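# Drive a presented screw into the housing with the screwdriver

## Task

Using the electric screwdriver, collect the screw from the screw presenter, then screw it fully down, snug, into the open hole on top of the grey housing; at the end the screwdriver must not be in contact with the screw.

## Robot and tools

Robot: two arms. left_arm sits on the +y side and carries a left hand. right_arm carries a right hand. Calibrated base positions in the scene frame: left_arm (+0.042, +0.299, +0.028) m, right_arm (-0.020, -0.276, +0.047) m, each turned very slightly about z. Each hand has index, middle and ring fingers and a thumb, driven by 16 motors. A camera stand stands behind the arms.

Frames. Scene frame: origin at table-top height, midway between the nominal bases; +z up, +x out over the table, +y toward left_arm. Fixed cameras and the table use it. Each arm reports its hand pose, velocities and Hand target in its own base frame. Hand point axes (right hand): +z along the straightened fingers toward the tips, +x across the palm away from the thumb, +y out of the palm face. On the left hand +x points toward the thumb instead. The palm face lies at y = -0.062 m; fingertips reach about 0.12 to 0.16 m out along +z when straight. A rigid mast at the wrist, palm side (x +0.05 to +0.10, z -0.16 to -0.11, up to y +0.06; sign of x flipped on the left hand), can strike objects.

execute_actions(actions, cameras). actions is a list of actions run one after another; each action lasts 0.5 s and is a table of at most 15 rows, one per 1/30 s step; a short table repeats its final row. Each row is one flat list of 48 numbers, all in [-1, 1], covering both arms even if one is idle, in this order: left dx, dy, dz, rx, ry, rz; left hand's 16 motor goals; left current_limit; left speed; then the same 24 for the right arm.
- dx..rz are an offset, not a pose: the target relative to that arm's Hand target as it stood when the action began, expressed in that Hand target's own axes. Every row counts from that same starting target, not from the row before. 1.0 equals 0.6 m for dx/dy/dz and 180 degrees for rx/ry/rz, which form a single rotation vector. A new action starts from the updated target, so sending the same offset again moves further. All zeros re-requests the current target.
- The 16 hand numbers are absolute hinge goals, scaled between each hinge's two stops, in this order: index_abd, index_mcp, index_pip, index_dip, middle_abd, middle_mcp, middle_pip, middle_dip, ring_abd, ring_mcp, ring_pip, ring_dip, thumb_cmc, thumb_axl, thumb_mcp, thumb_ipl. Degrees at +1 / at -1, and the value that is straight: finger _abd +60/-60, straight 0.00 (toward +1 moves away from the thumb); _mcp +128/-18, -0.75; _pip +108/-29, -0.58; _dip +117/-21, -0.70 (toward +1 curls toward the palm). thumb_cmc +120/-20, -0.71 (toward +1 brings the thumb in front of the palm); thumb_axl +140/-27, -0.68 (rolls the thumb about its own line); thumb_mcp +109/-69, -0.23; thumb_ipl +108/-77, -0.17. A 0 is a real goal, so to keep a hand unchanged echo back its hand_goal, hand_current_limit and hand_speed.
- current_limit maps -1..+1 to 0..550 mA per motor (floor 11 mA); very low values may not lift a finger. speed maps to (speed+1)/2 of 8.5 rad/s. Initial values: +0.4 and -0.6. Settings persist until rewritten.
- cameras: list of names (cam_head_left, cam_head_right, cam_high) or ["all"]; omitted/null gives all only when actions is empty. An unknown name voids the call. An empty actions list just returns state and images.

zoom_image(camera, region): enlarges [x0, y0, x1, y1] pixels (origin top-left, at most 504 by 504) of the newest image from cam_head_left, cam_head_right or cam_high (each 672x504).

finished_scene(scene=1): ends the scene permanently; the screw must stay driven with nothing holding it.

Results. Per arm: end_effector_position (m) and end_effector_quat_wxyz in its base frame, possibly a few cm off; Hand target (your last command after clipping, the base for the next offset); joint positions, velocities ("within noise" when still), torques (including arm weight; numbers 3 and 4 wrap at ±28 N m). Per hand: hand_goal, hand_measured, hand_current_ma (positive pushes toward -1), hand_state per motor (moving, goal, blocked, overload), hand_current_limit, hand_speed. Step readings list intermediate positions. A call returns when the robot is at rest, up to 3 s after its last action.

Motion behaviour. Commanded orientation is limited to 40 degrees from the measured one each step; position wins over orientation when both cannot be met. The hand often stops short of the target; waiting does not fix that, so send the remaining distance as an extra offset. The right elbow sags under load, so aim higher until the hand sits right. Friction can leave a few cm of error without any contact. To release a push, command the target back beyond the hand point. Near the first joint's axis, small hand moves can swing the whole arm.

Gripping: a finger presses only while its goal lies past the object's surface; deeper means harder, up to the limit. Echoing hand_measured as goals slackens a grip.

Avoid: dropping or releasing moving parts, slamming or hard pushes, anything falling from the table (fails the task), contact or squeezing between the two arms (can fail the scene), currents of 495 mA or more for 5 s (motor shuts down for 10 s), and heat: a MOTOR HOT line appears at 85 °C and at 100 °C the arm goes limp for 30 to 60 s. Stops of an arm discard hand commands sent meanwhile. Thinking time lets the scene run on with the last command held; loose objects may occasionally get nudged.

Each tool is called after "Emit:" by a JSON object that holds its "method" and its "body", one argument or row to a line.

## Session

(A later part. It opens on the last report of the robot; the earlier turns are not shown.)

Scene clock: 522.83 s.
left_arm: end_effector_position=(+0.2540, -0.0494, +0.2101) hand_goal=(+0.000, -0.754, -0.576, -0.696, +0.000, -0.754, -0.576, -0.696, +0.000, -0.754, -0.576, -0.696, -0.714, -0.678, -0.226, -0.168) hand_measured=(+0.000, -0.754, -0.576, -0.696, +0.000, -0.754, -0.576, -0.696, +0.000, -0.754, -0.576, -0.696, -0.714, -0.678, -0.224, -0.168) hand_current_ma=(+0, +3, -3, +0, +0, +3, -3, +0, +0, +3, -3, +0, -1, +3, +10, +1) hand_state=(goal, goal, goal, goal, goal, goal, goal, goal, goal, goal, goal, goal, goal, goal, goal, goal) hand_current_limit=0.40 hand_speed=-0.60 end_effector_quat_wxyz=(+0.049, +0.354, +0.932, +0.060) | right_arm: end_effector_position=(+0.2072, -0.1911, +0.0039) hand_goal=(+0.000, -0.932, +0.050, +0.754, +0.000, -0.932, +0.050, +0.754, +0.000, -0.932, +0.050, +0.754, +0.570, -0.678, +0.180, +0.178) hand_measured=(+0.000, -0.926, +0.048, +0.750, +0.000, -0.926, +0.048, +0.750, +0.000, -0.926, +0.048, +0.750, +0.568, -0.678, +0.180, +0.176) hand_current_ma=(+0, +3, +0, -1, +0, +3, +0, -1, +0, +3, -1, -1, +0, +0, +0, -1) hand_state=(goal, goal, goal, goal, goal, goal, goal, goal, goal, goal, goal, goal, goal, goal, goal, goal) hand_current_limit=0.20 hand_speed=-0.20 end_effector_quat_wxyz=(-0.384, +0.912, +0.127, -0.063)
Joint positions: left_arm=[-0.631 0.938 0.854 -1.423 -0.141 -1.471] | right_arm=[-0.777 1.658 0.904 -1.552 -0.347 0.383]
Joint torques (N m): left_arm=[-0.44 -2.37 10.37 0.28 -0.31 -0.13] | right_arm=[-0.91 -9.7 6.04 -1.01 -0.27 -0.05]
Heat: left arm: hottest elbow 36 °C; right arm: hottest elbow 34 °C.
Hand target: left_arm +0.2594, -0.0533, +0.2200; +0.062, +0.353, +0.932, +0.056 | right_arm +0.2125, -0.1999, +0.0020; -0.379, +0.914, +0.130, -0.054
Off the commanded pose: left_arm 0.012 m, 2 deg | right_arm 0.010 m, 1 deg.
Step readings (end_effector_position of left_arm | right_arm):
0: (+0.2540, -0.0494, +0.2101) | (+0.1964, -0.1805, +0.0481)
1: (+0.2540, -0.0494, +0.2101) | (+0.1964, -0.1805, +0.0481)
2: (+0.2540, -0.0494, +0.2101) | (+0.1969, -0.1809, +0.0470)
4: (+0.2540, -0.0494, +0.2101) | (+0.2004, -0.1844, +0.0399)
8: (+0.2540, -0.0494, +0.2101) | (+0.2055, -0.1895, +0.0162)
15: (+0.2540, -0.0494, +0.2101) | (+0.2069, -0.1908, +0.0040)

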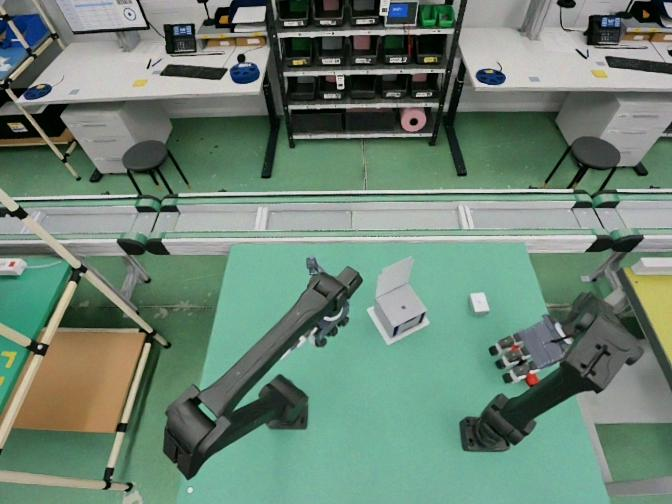

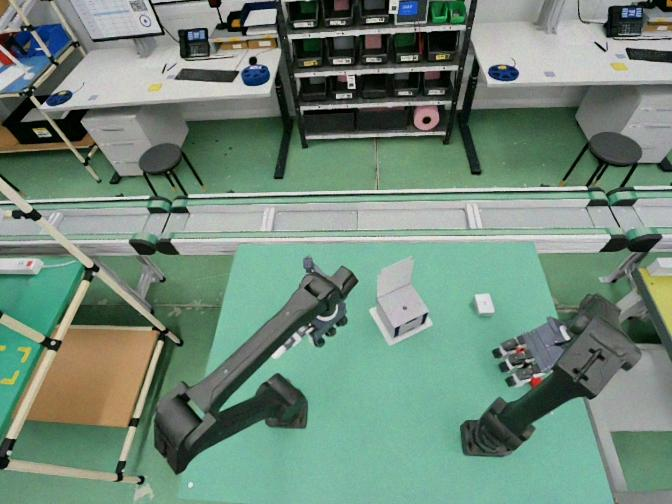

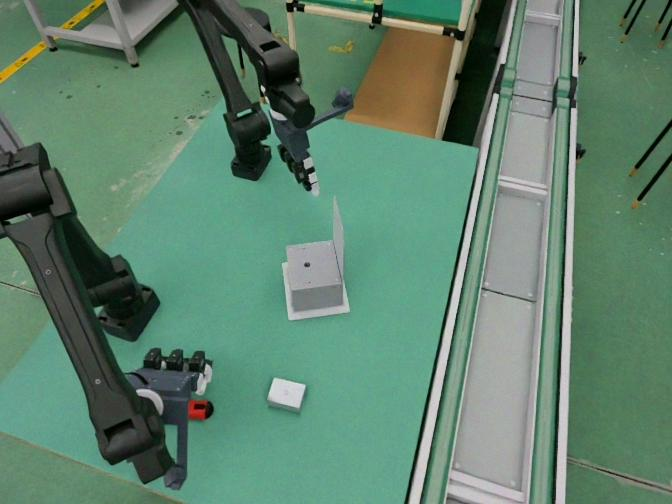

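Emit:
{"method": "execute_actions", "body": {
  "actions": [
    [[0,0,0,0,0,0,0,-0.754,-0.576,-0.696,0,-0.754,-0.576,-0.696,0,-0.754,-0.576,-0.696,-0.714,-0.678,-0.226,-0.168,0.4,-0.6,-0.0048,0.0438,0.0458,0,0,0,0,-0.9315,0.051,0.754,0,-0.9315,0.051,0.754,0,-0.9315,0.051,0.754,0.571,-0.678,0.18,0.178,0.2,-0.2]]
  ],
  "cameras": ["cam_high","cam_head_left"]
}}

Emit:
{"method": "zoom_image", "body": {
  "camera": "cam_high",
  "region": [70, 320, 250, 470]
}}

Emit:
{"method": "zoom_image", "body": {
  "camera": "cam_head_left",
  "region": [470, 290, 590, 410]
}}

Scene clock: 531.90 s.
left_arm: end_effector_position=(+0.2540, -0.0494, +0.2101) hand_goal=(+0.000, -0.754, -0.576, -0.696, +0.000, -0.754, -0.576, -0.696, +0.000, -0.754, -0.576, -0.696, -0.714, -0.678, -0.226, -0.168) hand_measured=(+0.000, -0.754, -0.576, -0.696, +0.000, -0.754, -0.576, -0.696, +0.000, -0.754, -0.576, -0.696, -0.714, -0.678, -0.224, -0.168) hand_current_ma=(+0, +3, -3, +0, +0, +3, -3, +0, +0, +3, -3, +0, -1, +3, +10, +1) hand_state=(goal, goal, goal, goal, goal, goal, goal, goal, goal, goal, goal, goal, goal, goal, goal, goal) hand_current_limit=0.40 hand_speed=-0.60 end_effector_quat_wxyz=(+0.049, +0.354, +0.932, +0.060) | right_arm: end_effector_position=(+0.2118, -0.1958, -0.0302) hand_goal=(+0.000, -0.932, +0.050, +0.754, +0.000, -0.932, +0.050, +0.754, +0.000, -0.932, +0.050, +0.754, +0.570, -0.678, +0.180, +0.178) hand_measured=(+0.000, -0.926, +0.048, +0.756, +0.000, -0.926, +0.050, +0.756, +0.000, -0.928, +0.054, +0.756, +0.570, -0.678, +0.180, +0.176) hand_current_ma=(+0, +2, +0, +0, +0, +2, +0, +1, +0, +2, +1, +1, +0, +0, +0, -1) hand_state=(goal, goal, goal, goal, goal, goal, goal, goal, goal, goal, goal, goal, goal, goal, goal, goal) hand_current_limit=0.20 hand_speed=-0.20 end_effector_quat_wxyz=(-0.377, +0.915, +0.136, -0.055)
Joint positions: left_arm=[-0.631 0.938 0.854 -1.423 -0.141 -1.471] | right_arm=[-0.779 1.728 0.884 -1.444 -0.344 0.367]
Joint torques (N m): left_arm=[-0.44 -2.55 10.43 0.23 -0.32 -0.12] | right_arm=[-1.2 -9.35 4.55 -0.94 -0.2 0.09]
Heat: left arm: hottest elbow 36 °C; right arm: hottest elbow 33 °C.
Hand target: left_arm +0.2594, -0.0533, +0.2200; +0.062, +0.353, +0.932, +0.056 | right_arm +0.2095, -0.1999, -0.0359; -0.379, +0.914, +0.130, -0.054
Off the commanded pose: left_arm 0.012 m, 2 deg | right_arm 0.007 m, 1 deg.
Step readings (end_effector_position of left_arm | right_arm):
0: (+0.2540, -0.0494, +0.2101) | (+0.2072, -0.1911, +0.0038)
1: (+0.2540, -0.0494, +0.2101) | (+0.2073, -0.1913, +0.0037)
2: (+0.2540, -0.0494, +0.2101) | (+0.2086, -0.1926, +0.0026)
4: (+0.2540, -0.0494, +0.2101) | (+0.2126, -0.1967, -0.0034)
8: (+0.2540, -0.0494, +0.2101) | (+0.2124, -0.1937, -0.0164)
15: (+0.2540, -0.0494, +0.2101) | (+0.2109, -0.1946, -0.0291)
Images, in order (width x height): cam_head_left 672x504, cam_high 672x504.

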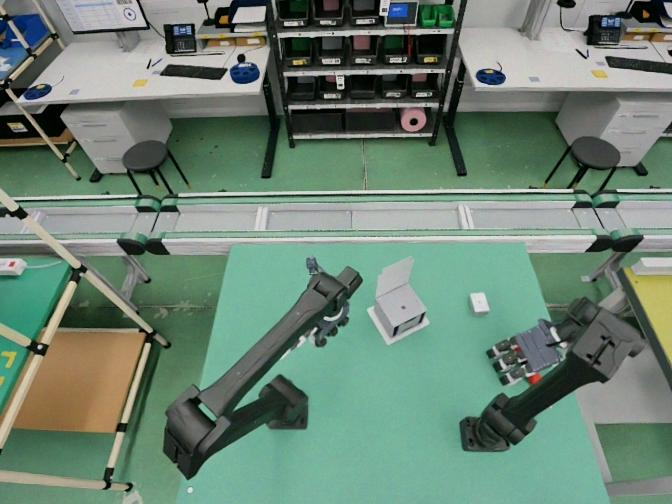

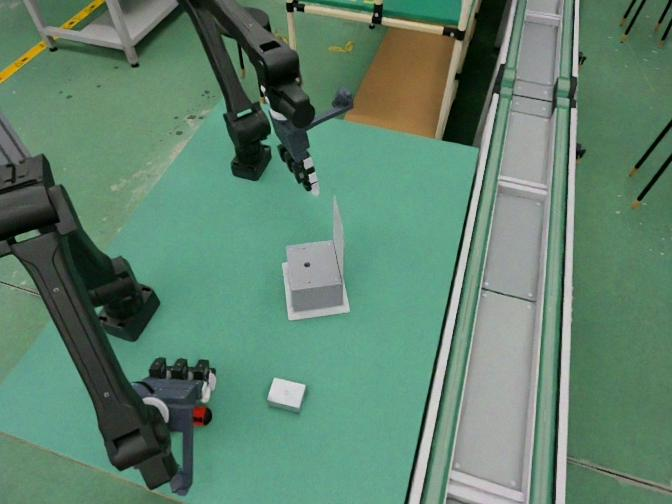

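Scaled by 2.800 from the camera's 672x504 image, which has a finer 960x720 frame.

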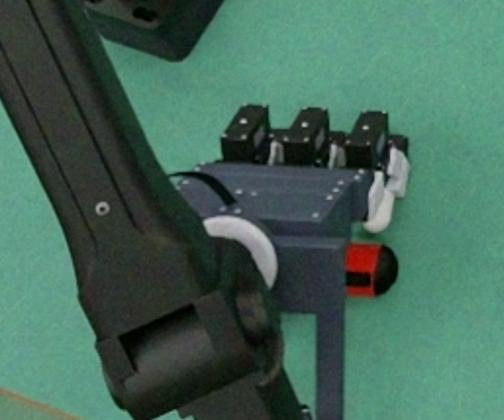

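Scaled by 4.200 from the camera's 672x504 image, which has a finer 960x720 frame.

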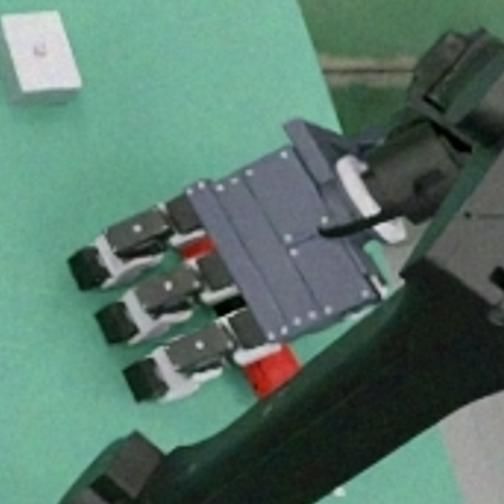

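Emit:
{"method": "zoom_image", "body": {
  "camera": "cam_high",
  "region": [180, 380, 240, 440]
}}

Scaled by 8.400 from the camera's 672x504 image, which has a finer 960x720 frame.

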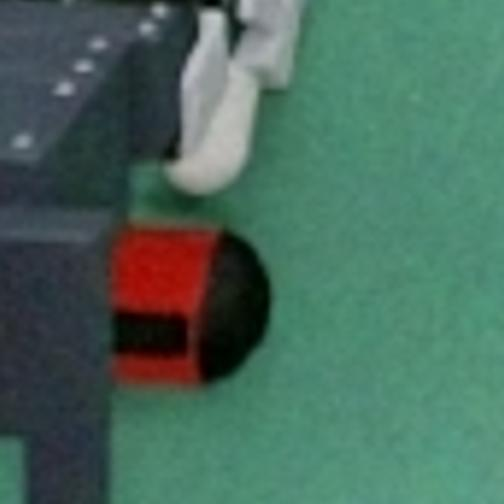

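Emit:
{"method": "execute_actions", "body": {
  "actions": [
    [[0,0,0,0,0,0,0,-0.754,-0.576,-0.696,0,-0.754,-0.576,-0.696,0,-0.754,-0.576,-0.696,-0.714,-0.678,-0.226,-0.168,0.4,-0.6,0,-0.0707,-0.0707,0,0,0,0,-0.9315,0.051,0.754,0,-0.9315,0.051,0.754,0,-0.9315,0.051,0.754,0.571,-0.678,0.18,0.178,0.2,-0.2]],
    [[0,0,0,0,0,0,0,-0.754,-0.576,-0.696,0,-0.754,-0.576,-0.696,0,-0.754,-0.576,-0.696,-0.714,-0.678,-0.226,-0.168,0.4,-0.6,0.09,-0.05,-0.05,0,0,0,0,-0.9315,0.051,0.754,0,-0.9315,0.051,0.754,0,-0.9315,0.051,0.754,0.571,-0.678,0.18,0.178,0.2,-0.2]]
  ],
  "cameras": ["cam_high","cam_head_left"]
}}

Emit:
{"method": "zoom_image", "body": {
  "camera": "cam_high",
  "region": [90, 320, 250, 460]
}}

Emit:
{"method": "zoom_image", "body": {
  "camera": "cam_head_left",
  "region": [470, 290, 590, 410]
}}

Scene clock: 552.20 s.
left_arm: end_effector_position=(+0.2540, -0.0494, +0.2101) hand_goal=(+0.000, -0.754, -0.576, -0.696, +0.000, -0.754, -0.576, -0.696, +0.000, -0.754, -0.576, -0.696, -0.714, -0.678, -0.226, -0.168) hand_measured=(+0.000, -0.754, -0.576, -0.696, +0.000, -0.754, -0.576, -0.696, +0.000, -0.754, -0.576, -0.696, -0.714, -0.678, -0.224, -0.168) hand_current_ma=(+0, +3, -3, +0, +0, +3, -3, +0, +0, +3, -3, +0, -1, +3, +10, +1) hand_state=(goal, goal, goal, goal, goal, goal, goal, goal, goal, goal, goal, goal, goal, goal, goal, goal) hand_current_limit=0.40 hand_speed=-0.60 end_effector_quat_wxyz=(+0.049, +0.354, +0.932, +0.060) | right_arm: end_effector_position=(+0.2521, -0.1787, +0.0567) hand_goal=(+0.000, -0.932, +0.050, +0.754, +0.000, -0.932, +0.050, +0.754, +0.000, -0.932, +0.050, +0.754, +0.570, -0.678, +0.180, +0.178) hand_measured=(+0.000, -0.924, +0.048, +0.756, +0.000, -0.926, +0.050, +0.756, +0.000, -0.926, +0.054, +0.756, +0.572, -0.676, +0.178, +0.176) hand_current_ma=(+0, +4, +0, +0, +0, +3, +0, +1, +0, +3, +1, +1, +0, +0, -1, -1) hand_state=(goal, goal, goal, goal, goal, goal, goal, goal, goal, goal, goal, goal, goal, goal, goal, goal) hand_current_limit=0.20 hand_speed=-0.20 end_effector_quat_wxyz=(-0.383, +0.913, +0.131, -0.054)
Joint positions: left_arm=[-0.631 0.938 0.854 -1.423 -0.141 -1.471] | right_arm=[-0.676 1.606 1.021 -1.681 -0.423 0.454]
Joint torques (N m): left_arm=[-0.32 -2.61 10.45 0.28 -0.31 -0.13] | right_arm=[0.5 -11.46 7.92 -1.85 -0.4 0.3]
Heat: left arm: hottest elbow 36 °C; right arm: hottest elbow 32 °C.
Hand target: left_arm +0.2594, -0.0533, +0.2200; +0.062, +0.353, +0.932, +0.056 | right_arm +0.2613, -0.1848, +0.0664; -0.379, +0.914, +0.130, -0.054
Off the commanded pose: left_arm 0.012 m, 2 deg | right_arm 0.015 m, 1 deg.
joint sent to its limit (right arm) — joint 4 (wrist pitch), lower limit. The joint targets still meet the commanded pose.
Step readings (end_effector_position of left_arm | right_arm):
0: (+0.2540, -0.0494, +0.2101) | (+0.2119, -0.1961, -0.0304)
1: (+0.2540, -0.0494, +0.2101) | (+0.2119, -0.1961, -0.0304)
2: (+0.2540, -0.0494, +0.2101) | (+0.2112, -0.1953, -0.0296)
4: (+0.2540, -0.0494, +0.2101) | (+0.2073, -0.1916, -0.0233)
8: (+0.2540, -0.0494, +0.2101) | (+0.2013, -0.1857, +0.0004)
15: (+0.2540, -0.0494, +0.2101) | (+0.2042, -0.1886, +0.0162)
16: (+0.2540, -0.0494, +0.2101) | (+0.2044, -0.1885, +0.0165)
17: (+0.2540, -0.0494, +0.2101) | (+0.2059, -0.1864, +0.0184)
19: (+0.2540, -0.0494, +0.2101) | (+0.2127, -0.1824, +0.0261)
23: (+0.2540, -0.0494, +0.2101) | (+0.2415, -0.1809, +0.0452)
30: (+0.2540, -0.0494, +0.2101) | (+0.2536, -0.1788, +0.0563)
Images, in order (width x height): cam_head_left 672x504, cam_high 672x504.

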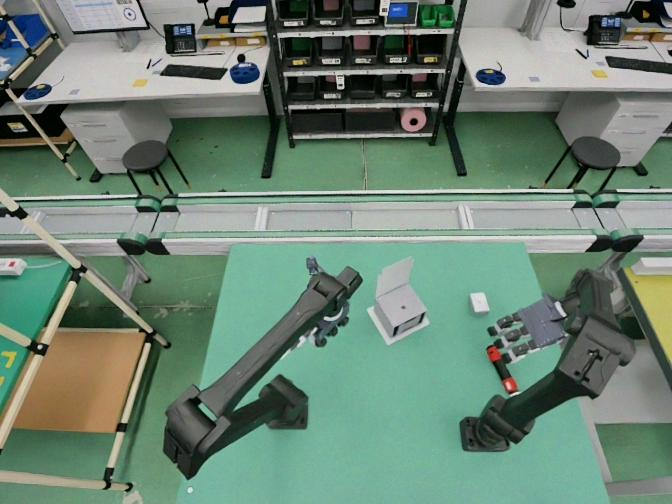

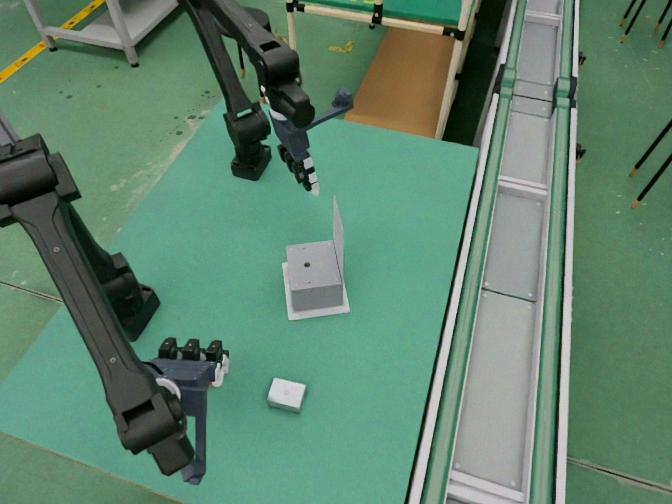

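Scaled by 3.150 from the camera's 672x504 image, which has a finer 960x720 frame.

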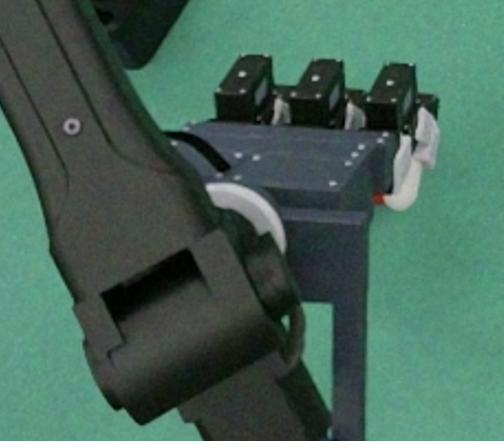

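Scaled by 4.200 from the camera's 672x504 image, which has a finer 960x720 frame.

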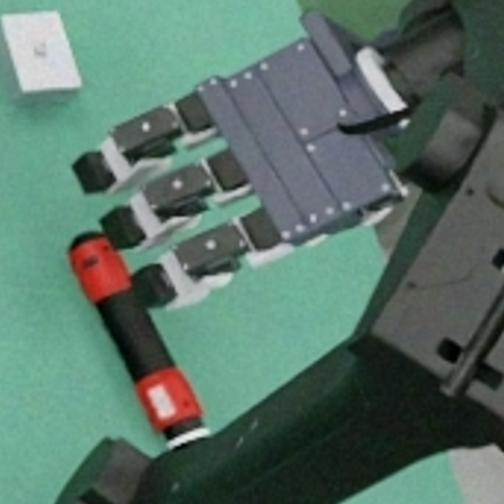

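Emit:
{"method": "execute_actions", "body": {
  "actions": [
    [[0,0,0,0,0,0,0,-0.754,-0.576,-0.696,0,-0.754,-0.576,-0.696,0,-0.754,-0.576,-0.696,-0.714,-0.678,-0.226,-0.168,0.4,-0.6,0.08,-0.085,-0.0325,-0.194,0,0,0,-0.9315,0.051,0.754,0,-0.9315,0.051,0.754,0,-0.9315,0.051,0.754,0.571,-0.678,0.18,0.178,0.2,-0.2]]
  ],
  "cameras": ["all"]
}}

Emit:
{"method": "zoom_image", "body": {
  "camera": "cam_high",
  "region": [90, 320, 250, 460]
}}

Emit:
{"method": "zoom_image", "body": {
  "camera": "cam_head_left",
  "region": [470, 310, 570, 410]
}}

Emit:
{"method": "zoom_image", "body": {
  "camera": "cam_head_right",
  "region": [470, 310, 570, 410]
}}

Scene clock: 560.57 s.
left_arm: end_effector_position=(+0.2540, -0.0494, +0.2101) hand_goal=(+0.000, -0.754, -0.576, -0.696, +0.000, -0.754, -0.576, -0.696, +0.000, -0.754, -0.576, -0.696, -0.714, -0.678, -0.226, -0.168) hand_measured=(+0.000, -0.754, -0.576, -0.696, +0.000, -0.754, -0.576, -0.696, +0.000, -0.754, -0.576, -0.696, -0.714, -0.678, -0.224, -0.168) hand_current_ma=(+0, +3, -3, +0, +0, +3, -3, +0, +0, +3, -3, +0, -1, +3, +10, +1) hand_state=(goal, goal, goal, goal, goal, goal, goal, goal, goal, goal, goal, goal, goal, goal, goal, goal) hand_current_limit=0.40 hand_speed=-0.60 end_effector_quat_wxyz=(+0.049, +0.354, +0.932, +0.060) | right_arm: end_effector_position=(+0.2995, -0.1537, +0.1223) hand_goal=(+0.000, -0.932, +0.050, +0.754, +0.000, -0.932, +0.050, +0.754, +0.000, -0.932, +0.050, +0.754, +0.570, -0.678, +0.180, +0.178) hand_measured=(+0.000, -0.924, +0.048, +0.756, +0.000, -0.926, +0.050, +0.756, +0.000, -0.926, +0.052, +0.756, +0.570, -0.676, +0.180, +0.176) hand_current_ma=(+0, +4, +0, +0, +0, +4, +0, +1, +0, +4, +0, +1, +0, +0, +0, -1) hand_state=(goal, goal, goal, goal, goal, goal, goal, goal, goal, goal, goal, goal, goal, goal, goal, goal) hand_current_limit=0.20 hand_speed=-0.20 end_effector_quat_wxyz=(-0.088, +0.985, +0.145, -0.007)
Joint positions: left_arm=[-0.631 0.938 0.854 -1.423 -0.141 -1.471] | right_arm=[-0.308 1.249 0.904 -1.317 -0.153 0.964]
Joint torques (N m): left_arm=[-0.5 -2.78 10.44 0.29 -0.33 -0.13] | right_arm=[1.49 -7.65 7.35 0.59 -0.03 0.24]
Heat: left arm: hottest elbow 36 °C; right arm: hottest elbow 32 °C.
Hand target: left_arm +0.2594, -0.0533, +0.2200; +0.062, +0.353, +0.932, +0.056 | right_arm +0.3012, -0.1502, +0.1163; -0.087, +0.986, +0.141, -0.013
Off the commanded pose: left_arm 0.012 m, 2 deg | right_arm 0.007 m, 1 deg.
Step readings (end_effector_position of left_arm | right_arm):
0: (+0.2540, -0.0494, +0.2101) | (+0.2521, -0.1787, +0.0567)
1: (+0.2540, -0.0494, +0.2101) | (+0.2521, -0.1789, +0.0569)
2: (+0.2540, -0.0494, +0.2101) | (+0.2538, -0.1804, +0.0575)
4: (+0.2540, -0.0494, +0.2101) | (+0.2651, -0.1819, +0.0632)
8: (+0.2540, -0.0494, +0.2101) | (+0.2987, -0.1590, +0.1083)
15: (+0.2540, -0.0494, +0.2101) | (+0.3115, -0.1533, +0.1353)

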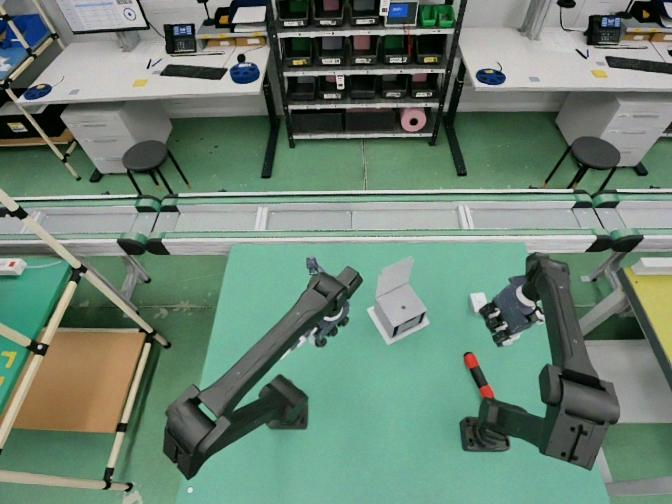

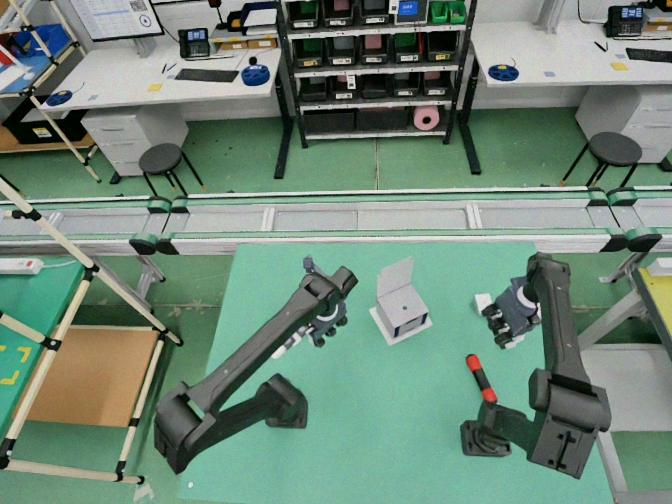

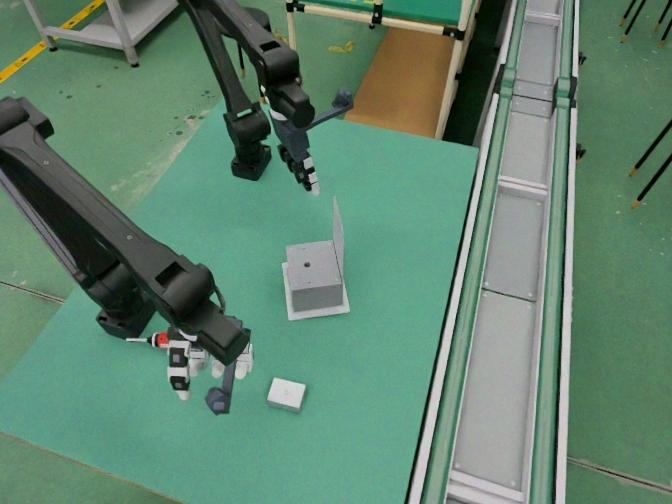

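Scaled by 3.150 from the camera's 672x504 image, which has a finer 960x720 frame.

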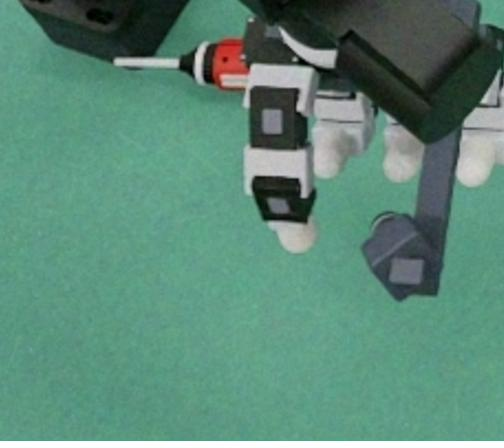

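Scaled by 5.040 from the camera's 672x504 image, which has a finer 960x720 frame.

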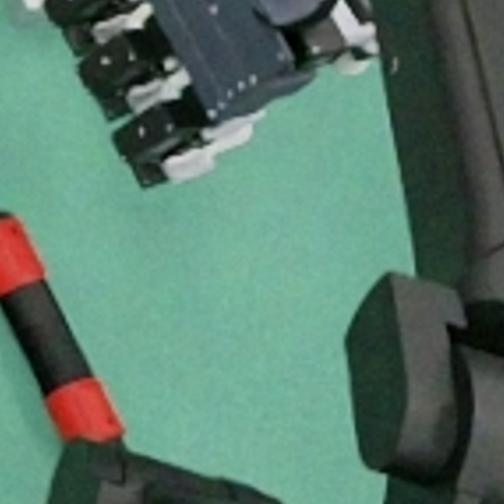

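Scaled by 5.040 from the camera's 672x504 image, which has a finer 960x720 frame.

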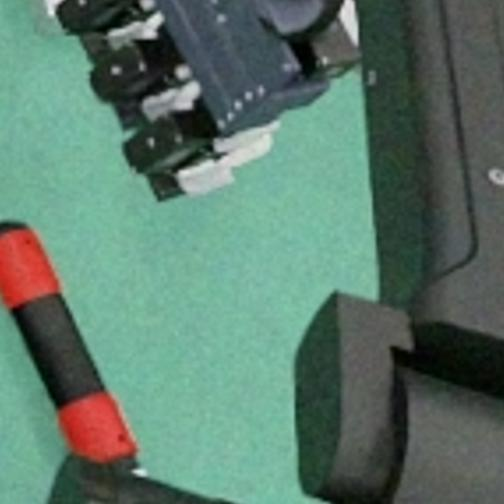

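Emit:
{"method": "execute_actions", "body": {
  "actions": []
}}

Emit:
{"method": "zoom_image", "body": {
  "camera": "cam_head_left",
  "region": [430, 310, 570, 450]
}}

Emit:
{"method": "zoom_image", "body": {
  "camera": "cam_high",
  "region": [90, 280, 250, 420]
}}

Scene clock: 562.83 s.
left_arm: end_effector_position=(+0.2540, -0.0494, +0.2101) hand_goal=(+0.000, -0.754, -0.576, -0.696, +0.000, -0.754, -0.576, -0.696, +0.000, -0.754, -0.576, -0.696, -0.714, -0.678, -0.226, -0.168) hand_measured=(+0.000, -0.754, -0.576, -0.696, +0.000, -0.754, -0.576, -0.696, +0.000, -0.754, -0.576, -0.696, -0.714, -0.678, -0.224, -0.168) hand_current_ma=(+0, +3, -3, +0, +0, +3, -3, +0, +0, +3, -3, +0, -1, +3, +10, +1) hand_state=(goal, goal, goal, goal, goal, goal, goal, goal, goal, goal, goal, goal, goal, goal, goal, goal) hand_current_limit=0.40 hand_speed=-0.60 end_effector_quat_wxyz=(+0.049, +0.354, +0.932, +0.060) | right_arm: end_effector_position=(+0.2994, -0.1537, +0.1223) hand_goal=(+0.000, -0.932, +0.050, +0.754, +0.000, -0.932, +0.050, +0.754, +0.000, -0.932, +0.050, +0.754, +0.570, -0.678, +0.180, +0.178) hand_measured=(+0.000, -0.924, +0.048, +0.756, +0.000, -0.926, +0.050, +0.756, +0.000, -0.926, +0.052, +0.756, +0.570, -0.676, +0.180, +0.176) hand_current_ma=(+0, +4, +0, +0, +0, +4, +0, +1, +0, +4, +0, +1, +0, +0, +0, -1) hand_state=(goal, goal, goal, goal, goal, goal, goal, goal, goal, goal, goal, goal, goal, goal, goal, goal) hand_current_limit=0.20 hand_speed=-0.20 end_effector_quat_wxyz=(-0.088, +0.986, +0.144, -0.007)
Joint positions: left_arm=[-0.631 0.938 0.854 -1.423 -0.141 -1.471] | right_arm=[-0.308 1.249 0.904 -1.317 -0.153 0.965]
Joint velocities: within noise
Joint torques (N m): left_arm=[-0.91 -2.49 10.39 0.27 -0.31 -0.12] | right_arm=[1.49 -8.23 7.23 0.57 -0.04 0.2]
Heat: left arm: hottest elbow 36 °C; right arm: hottest elbow 31 °C.
Hand target: left_arm +0.2594, -0.0533, +0.2200; +0.062, +0.353, +0.932, +0.056 | right_arm +0.3011, -0.1502, +0.1163; -0.087, +0.986, +0.140, -0.013
Off the commanded pose: left_arm 0.012 m, 2 deg | right_arm 0.007 m, 1 deg.

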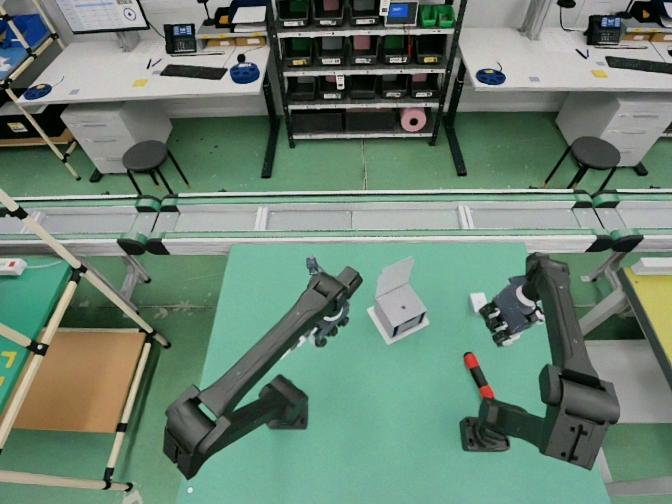

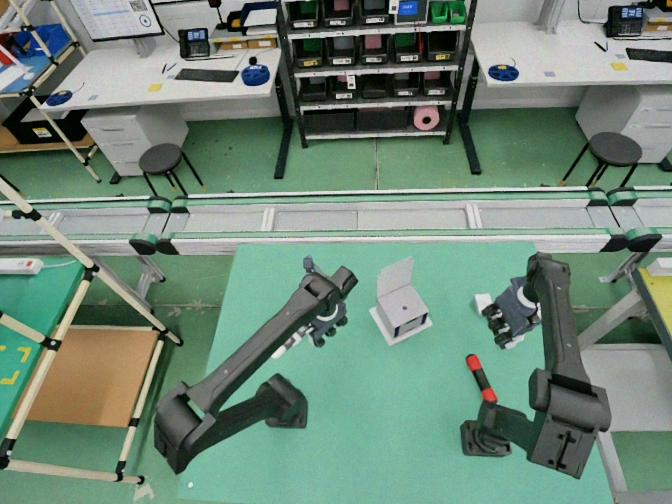

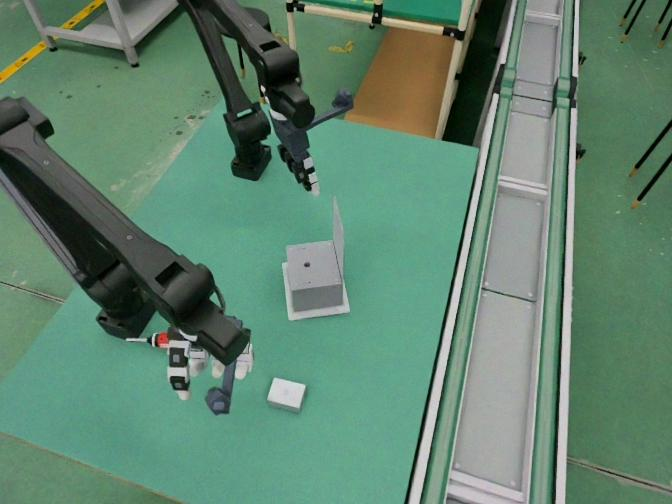

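Scaled by 3.600 from the camera's 672x504 image, which has a finer 960x720 frame.

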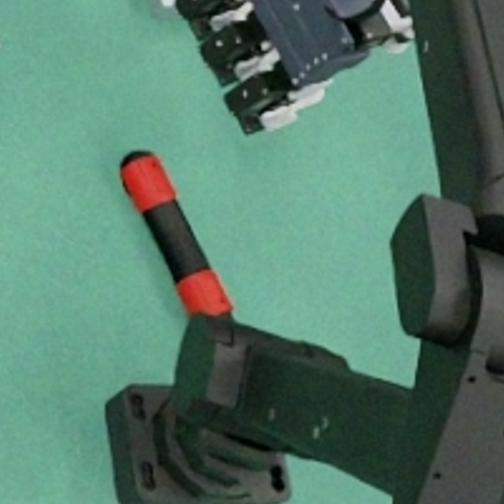

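Scaled by 3.150 from the camera's 672x504 image, which has a finer 960x720 frame.

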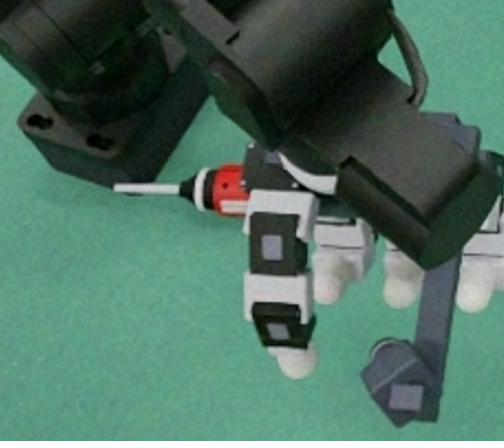

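Emit:
{"method": "execute_actions", "body": {
  "actions": [
    [[0,0,0,0,0,0,0,-0.754,-0.576,-0.696,0,-0.754,-0.576,-0.696,0,-0.754,-0.576,-0.696,-0.714,-0.678,-0.226,-0.168,0.4,-0.6,0.0217,-0.1037,-0.124,-0.0265,-0.0318,-0.2416,0,-0.9315,0.051,0.754,0,-0.9315,0.051,0.754,0,-0.9315,0.051,0.754,0.571,-0.678,0.18,0.178,0.2,-0.2]],
    [[0,0,0,0,0,0,0,-0.754,-0.576,-0.696,0,-0.754,-0.576,-0.696,0,-0.754,-0.576,-0.696,-0.714,-0.678,-0.226,-0.168,0.4,-0.6,0.1177,-0.0293,0.0026,0,-0.0218,-0.249,0,-0.9315,0.051,0.754,0,-0.9315,0.051,0.754,0,-0.9315,0.051,0.754,0.571,-0.678,0.18,0.178,0.2,-0.2]],
    [[0,0,0,0,0,0,0,-0.754,-0.576,-0.696,0,-0.754,-0.576,-0.696,0,-0.754,-0.576,-0.696,-0.714,-0.678,-0.226,-0.168,0.4,-0.6,0.0612,-0.0352,0.003,0.0526,-0.0435,-0.2464,0,-0.9315,0.051,0.754,0,-0.9315,0.051,0.754,0,-0.9315,0.051,0.754,0.571,-0.678,0.18,0.178,0.2,-0.2]],
    [[0,0,0,0,0,0,0,-0.754,-0.576,-0.696,0,-0.754,-0.576,-0.696,0,-0.754,-0.576,-0.696,-0.714,-0.678,-0.226,-0.168,0.4,-0.6,0.095,-0.0042,0.122,0.1077,-0.0826,-0.1772,0,-0.9315,0.051,0.754,0,-0.9315,0.051,0.754,0,-0.9315,0.051,0.754,0.571,-0.678,0.18,0.178,0.2,-0.2]]
  ],
  "cameras": ["all"]
}}

Emit:
{"method": "zoom_image", "body": {
  "camera": "cam_high",
  "region": [80, 270, 260, 420]
}}

Emit:
{"method": "zoom_image", "body": {
  "camera": "cam_head_left",
  "region": [420, 300, 560, 440]
}}

Scene clock: 608.67 s.
left_arm: end_effector_position=(+0.2540, -0.0494, +0.2101) hand_goal=(+0.000, -0.754, -0.576, -0.696, +0.000, -0.754, -0.576, -0.696, +0.000, -0.754, -0.576, -0.696, -0.714, -0.678, -0.226, -0.168) hand_measured=(+0.000, -0.754, -0.576, -0.696, +0.000, -0.754, -0.576, -0.696, +0.000, -0.754, -0.576, -0.696, -0.714, -0.678, -0.224, -0.168) hand_current_ma=(+0, +3, -3, +0, +0, +3, -3, +0, +0, +3, -3, +0, -1, +3, +10, +1) hand_state=(goal, goal, goal, goal, goal, goal, goal, goal, goal, goal, goal, goal, goal, goal, goal, goal) hand_current_limit=0.40 hand_speed=-0.60 end_effector_quat_wxyz=(+0.049, +0.354, +0.932, +0.060) | right_arm: end_effector_position=(+0.2335, +0.0061, +0.1346) hand_goal=(+0.000, -0.932, +0.050, +0.754, +0.000, -0.932, +0.050, +0.754, +0.000, -0.932, +0.050, +0.754, +0.570, -0.678, +0.180, +0.178) hand_measured=(+0.000, -0.926, +0.048, +0.756, +0.000, -0.926, +0.050, +0.756, +0.000, -0.926, +0.052, +0.756, +0.570, -0.676, +0.182, +0.176) hand_current_ma=(+0, +3, +0, +0, +0, +3, +0, +0, +0, +3, +0, +1, +0, +0, +0, +0) hand_state=(goal, goal, goal, goal, goal, goal, goal, goal, goal, goal, goal, goal, goal, goal, goal, goal) hand_current_limit=0.20 hand_speed=-0.20 end_effector_quat_wxyz=(+0.011, -0.027, +0.952, -0.305)
Joint positions: left_arm=[-0.631 0.938 0.854 -1.423 -0.141 -1.471] | right_arm=[0.175 0.906 0.717 -1.459 0.615 -1.428]
Joint torques (N m): left_arm=[-0.56 -2.78 10.5 0.2 -0.32 -0.11] | right_arm=[2.32 -3.37 7.05 0.43 0.56 0.02]
Heat: left arm: hottest elbow 36 °C; right arm: hottest elbow 31 °C.
Hand target: left_arm +0.2594, -0.0533, +0.2200; +0.062, +0.353, +0.932, +0.056 | right_arm +0.2300, +0.0098, +0.1306; +0.013, -0.042, +0.953, -0.300
Off the commanded pose: left_arm 0.012 m, 2 deg | right_arm 0.006 m, 2 deg.
Step readings (end_effector_position of left_arm | right_arm):
0: (+0.2540, -0.0494, +0.2101) | (+0.2994, -0.1537, +0.1223)
1: (+0.2540, -0.0494, +0.2101) | (+0.2994, -0.1540, +0.1226)
2: (+0.2540, -0.0494, +0.2101) | (+0.2986, -0.1540, +0.1249)
4: (+0.2540, -0.0494, +0.2101) | (+0.2961, -0.1492, +0.1377)
8: (+0.2540, -0.0494, +0.2101) | (+0.2929, -0.1190, +0.1765)
15: (+0.2540, -0.0494, +0.2101) | (+0.2893, -0.1014, +0.1959)
16: (+0.2540, -0.0494, +0.2101) | (+0.2903, -0.1002, +0.1952)
17: (+0.2540, -0.0494, +0.2101) | (+0.2920, -0.0982, +0.1953)
19: (+0.2540, -0.0494, +0.2101) | (+0.2972, -0.0884, +0.1965)
23: (+0.2540, -0.0494, +0.2101) | (+0.3077, -0.0555, +0.1998)
30: (+0.2540, -0.0494, +0.2101) | (+0.3135, -0.0336, +0.1999)
31: (+0.2540, -0.0494, +0.2101) | (+0.3135, -0.0327, +0.1997)
32: (+0.2540, -0.0494, +0.2101) | (+0.3121, -0.0333, +0.1994)
34: (+0.2540, -0.0494, +0.2101) | (+0.3053, -0.0351, +0.1979)
38: (+0.2540, -0.0494, +0.2101) | (+0.2899, -0.0287, +0.1939)
45: (+0.2540, -0.0494, +0.2101) | (+0.2776, -0.0088, +0.1889)
46: (+0.2540, -0.0494, +0.2101) | (+0.2770, -0.0076, +0.1881)
47: (+0.2540, -0.0494, +0.2101) | (+0.2755, -0.0126, +0.1861)
49: (+0.2540, -0.0494, +0.2101) | (+0.2696, -0.0232, +0.1771)
53: (+0.2540, -0.0494, +0.2101) | (+0.2460, -0.0133, +0.1461)
60: (+0.2540, -0.0494, +0.2101) | (+0.2339, +0.0032, +0.1323)

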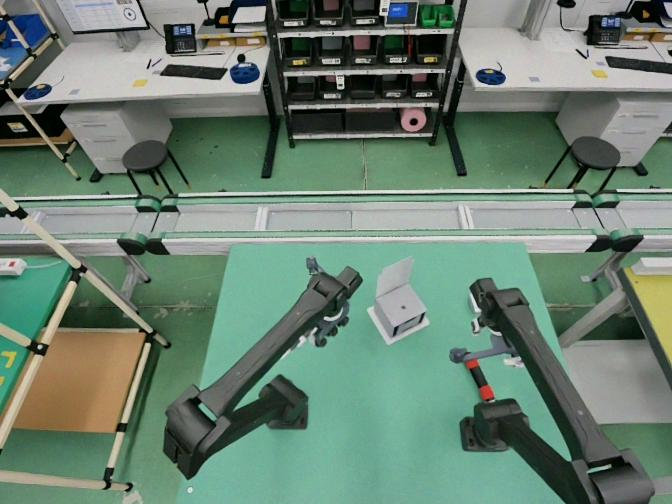

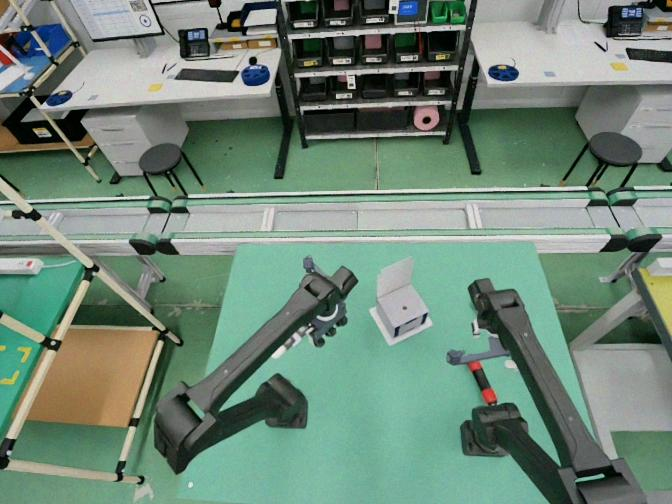

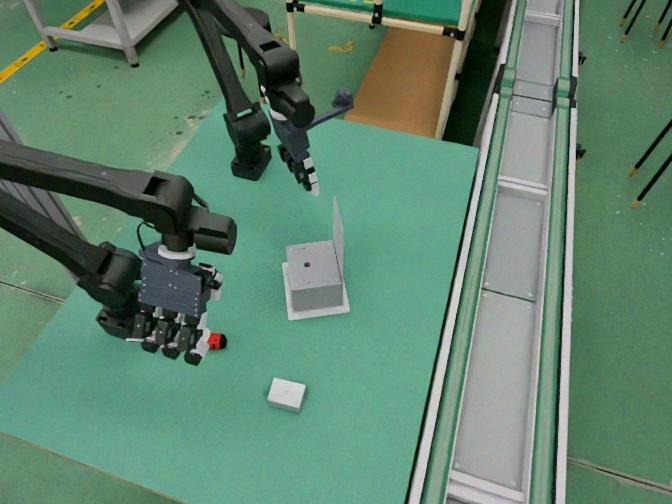

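Scaled by 2.800 from the camera's 672x504 image, which has a finer 960x720 frame.

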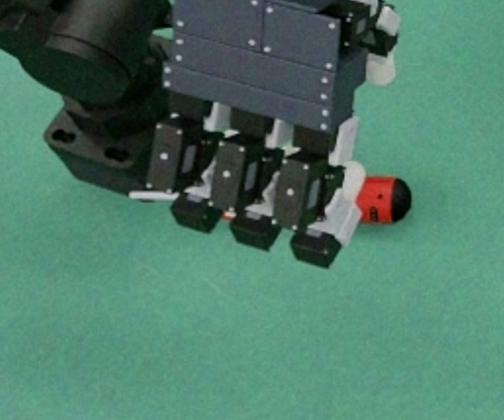

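Scaled by 3.600 from the camera's 672x504 image, which has a finer 960x720 frame.

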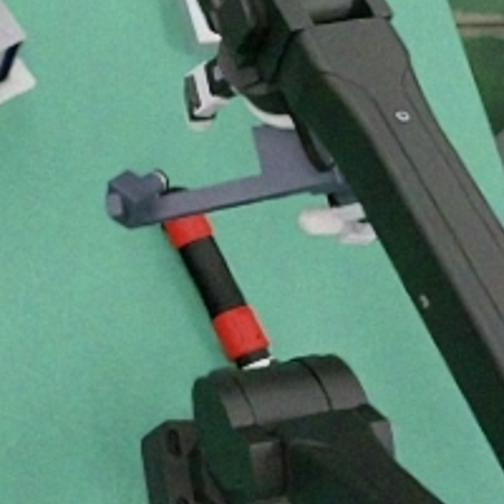

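Emit:
{"method": "zoom_image", "body": {
  "camera": "cam_high",
  "region": [195, 320, 240, 360]
}}

Scaled by 11.200 from the camera's 672x504 image, which has a finer 960x720 frame.

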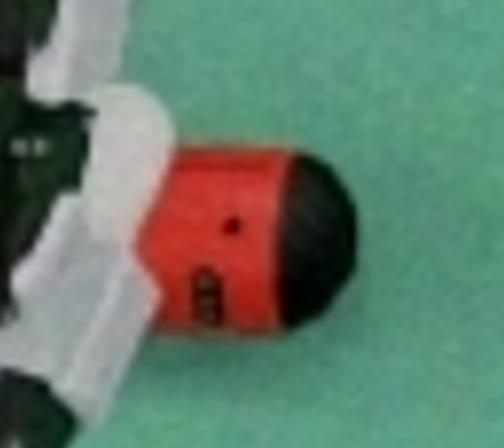

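Emit:
{"method": "execute_actions", "body": {
  "actions": [
    [[0,0,0,0,0,0,0,-0.754,-0.576,-0.696,0,-0.754,-0.576,-0.696,0,-0.754,-0.576,-0.696,-0.714,-0.678,-0.226,-0.168,0.4,-0.6,0.078,0.107,0.138,0.0552,-0.0498,-0.0613,0,-0.94,-0.022,0.754,0,-0.94,-0.022,0.754,0,-0.94,-0.022,0.754,0.443,-0.678,0.112,0.178,0.2,-0.2]]
  ],
  "cameras": ["all"]
}}

Emit:
{"method": "zoom_image", "body": {
  "camera": "cam_high",
  "region": [80, 270, 260, 420]
}}

Emit:
{"method": "zoom_image", "body": {
  "camera": "cam_head_left",
  "region": [420, 300, 560, 440]
}}

Emit:
{"method": "zoom_image", "body": {
  "camera": "cam_head_right",
  "region": [420, 300, 560, 440]
}}

Scene clock: 650.03 s.
left_arm: end_effector_position=(+0.2540, -0.0494, +0.2101) hand_goal=(+0.000, -0.754, -0.576, -0.696, +0.000, -0.754, -0.576, -0.696, +0.000, -0.754, -0.576, -0.696, -0.714, -0.678, -0.226, -0.168) hand_measured=(+0.000, -0.754, -0.576, -0.696, +0.000, -0.754, -0.576, -0.696, +0.000, -0.754, -0.576, -0.696, -0.714, -0.678, -0.224, -0.168) hand_current_ma=(+0, +3, -3, +0, +0, +3, -3, +0, +0, +3, -3, +0, -1, +3, +10, +1) hand_state=(goal, goal, goal, goal, goal, goal, goal, goal, goal, goal, goal, goal, goal, goal, goal, goal) hand_current_limit=0.40 hand_speed=-0.60 end_effector_quat_wxyz=(+0.049, +0.354, +0.932, +0.060) | right_arm: end_effector_position=(+0.1831, +0.0087, +0.0298) hand_goal=(+0.000, -0.940, -0.022, +0.754, +0.000, -0.940, -0.022, +0.754, +0.000, -0.940, -0.022, +0.754, +0.442, -0.678, +0.112, +0.178) hand_measured=(+0.000, -0.932, -0.018, +0.756, +0.000, -0.932, -0.018, +0.756, +0.000, -0.932, -0.018, +0.756, +0.444, -0.678, +0.116, +0.176) hand_current_ma=(+0, +4, +1, +0, +0, +4, +1, +0, +0, +5, +1, +1, +1, +0, +1, +0) hand_state=(goal, goal, goal, goal, goal, goal, goal, goal, goal, goal, goal, goal, goal, goal, goal, goal) hand_current_limit=0.20 hand_speed=-0.20 end_effector_quat_wxyz=(+0.061, -0.149, +0.913, -0.376)
Joint positions: left_arm=[-0.631 0.938 0.854 -1.423 -0.141 -1.471] | right_arm=[0.403 0.836 0.374 -1.188 0.778 -1.459]
Joint torques (N m): left_arm=[-0.44 -2.73 10.43 0.18 -0.31 -0.12] | right_arm=[1.14 0.32 6.87 0.46 0.94 0.14]
Heat: left arm: hottest elbow 36 °C; right arm: hottest elbow 30 °C.
Hand target: left_arm +0.2594, -0.0533, +0.2200; +0.062, +0.353, +0.932, +0.056 | right_arm +0.1830, +0.0109, +0.0260; +0.062, -0.155, +0.911, -0.377
Off the commanded pose: left_arm 0.012 m, 2 deg | right_arm 0.004 m, 1 deg.
Step readings (end_effector_position of left_arm | right_arm):
0: (+0.2540, -0.0494, +0.2101) | (+0.2335, +0.0061, +0.1346)
1: (+0.2540, -0.0494, +0.2101) | (+0.2328, +0.0055, +0.1333)
2: (+0.2540, -0.0494, +0.2101) | (+0.2326, +0.0024, +0.1289)
4: (+0.2540, -0.0494, +0.2101) | (+0.2234, -0.0025, +0.1056)
8: (+0.2540, -0.0494, +0.2101) | (+0.1801, -0.0018, +0.0487)
15: (+0.2540, -0.0494, +0.2101) | (+0.1786, +0.0064, +0.0305)

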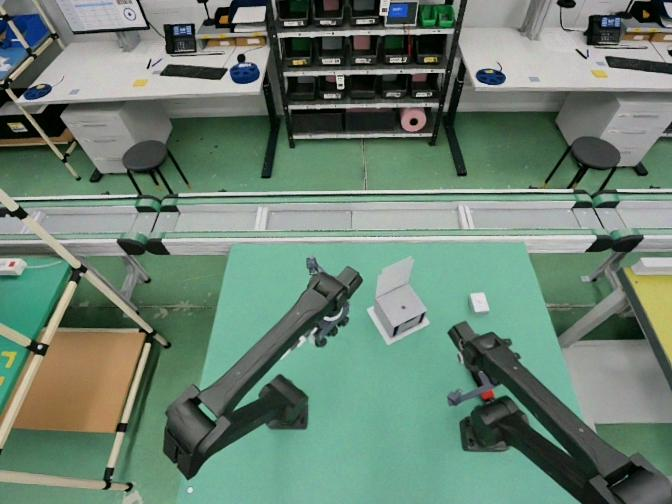

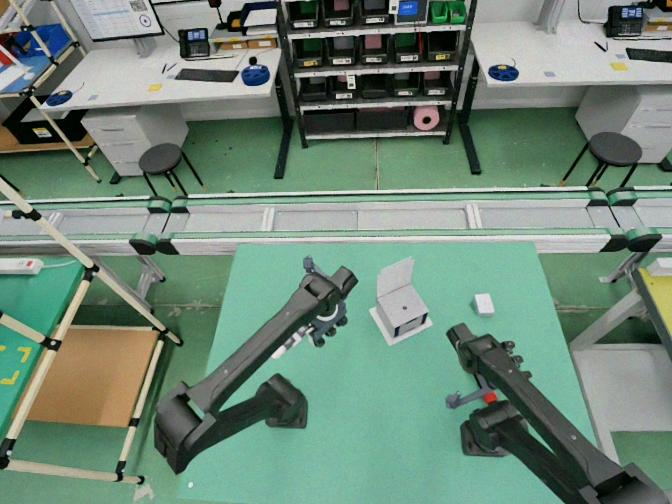

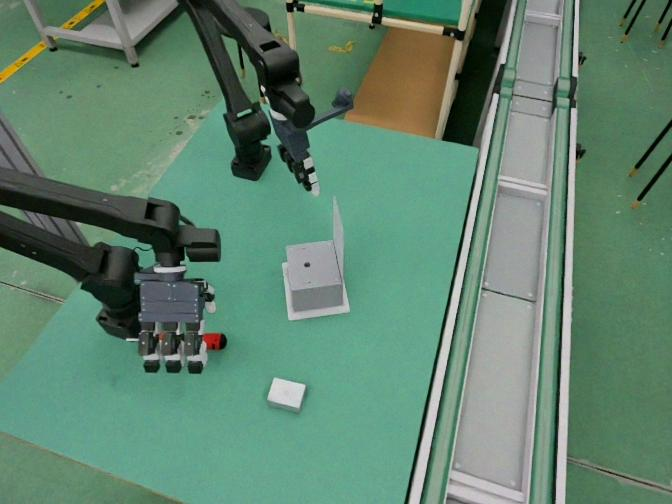

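Scaled by 2.800 from the camera's 672x504 image, which has a finer 960x720 frame.

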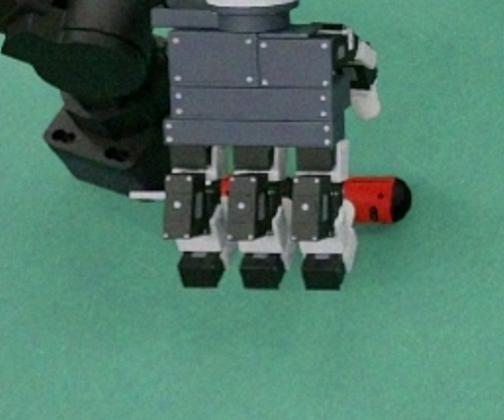

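Scaled by 3.600 from the camera's 672x504 image, which has a finer 960x720 frame.

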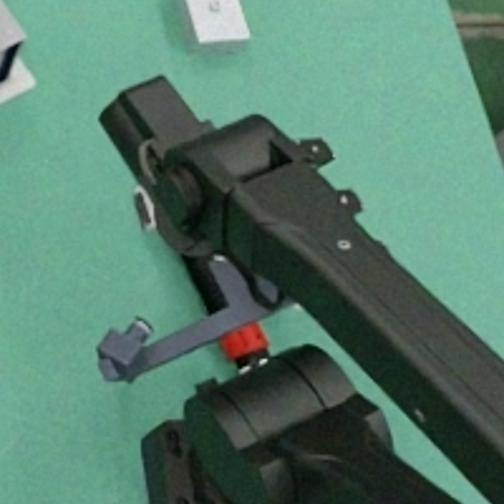

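Scaled by 3.600 from the camera's 672x504 image, which has a finer 960x720 frame.

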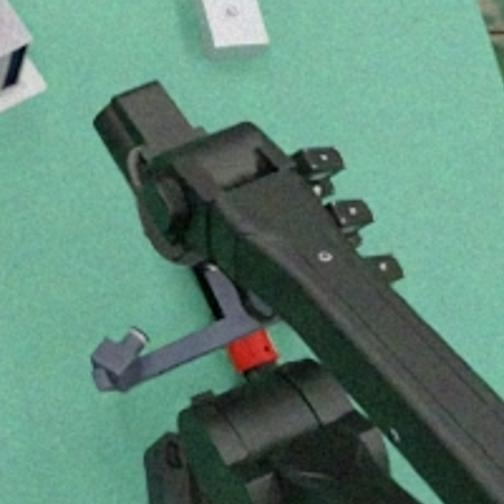

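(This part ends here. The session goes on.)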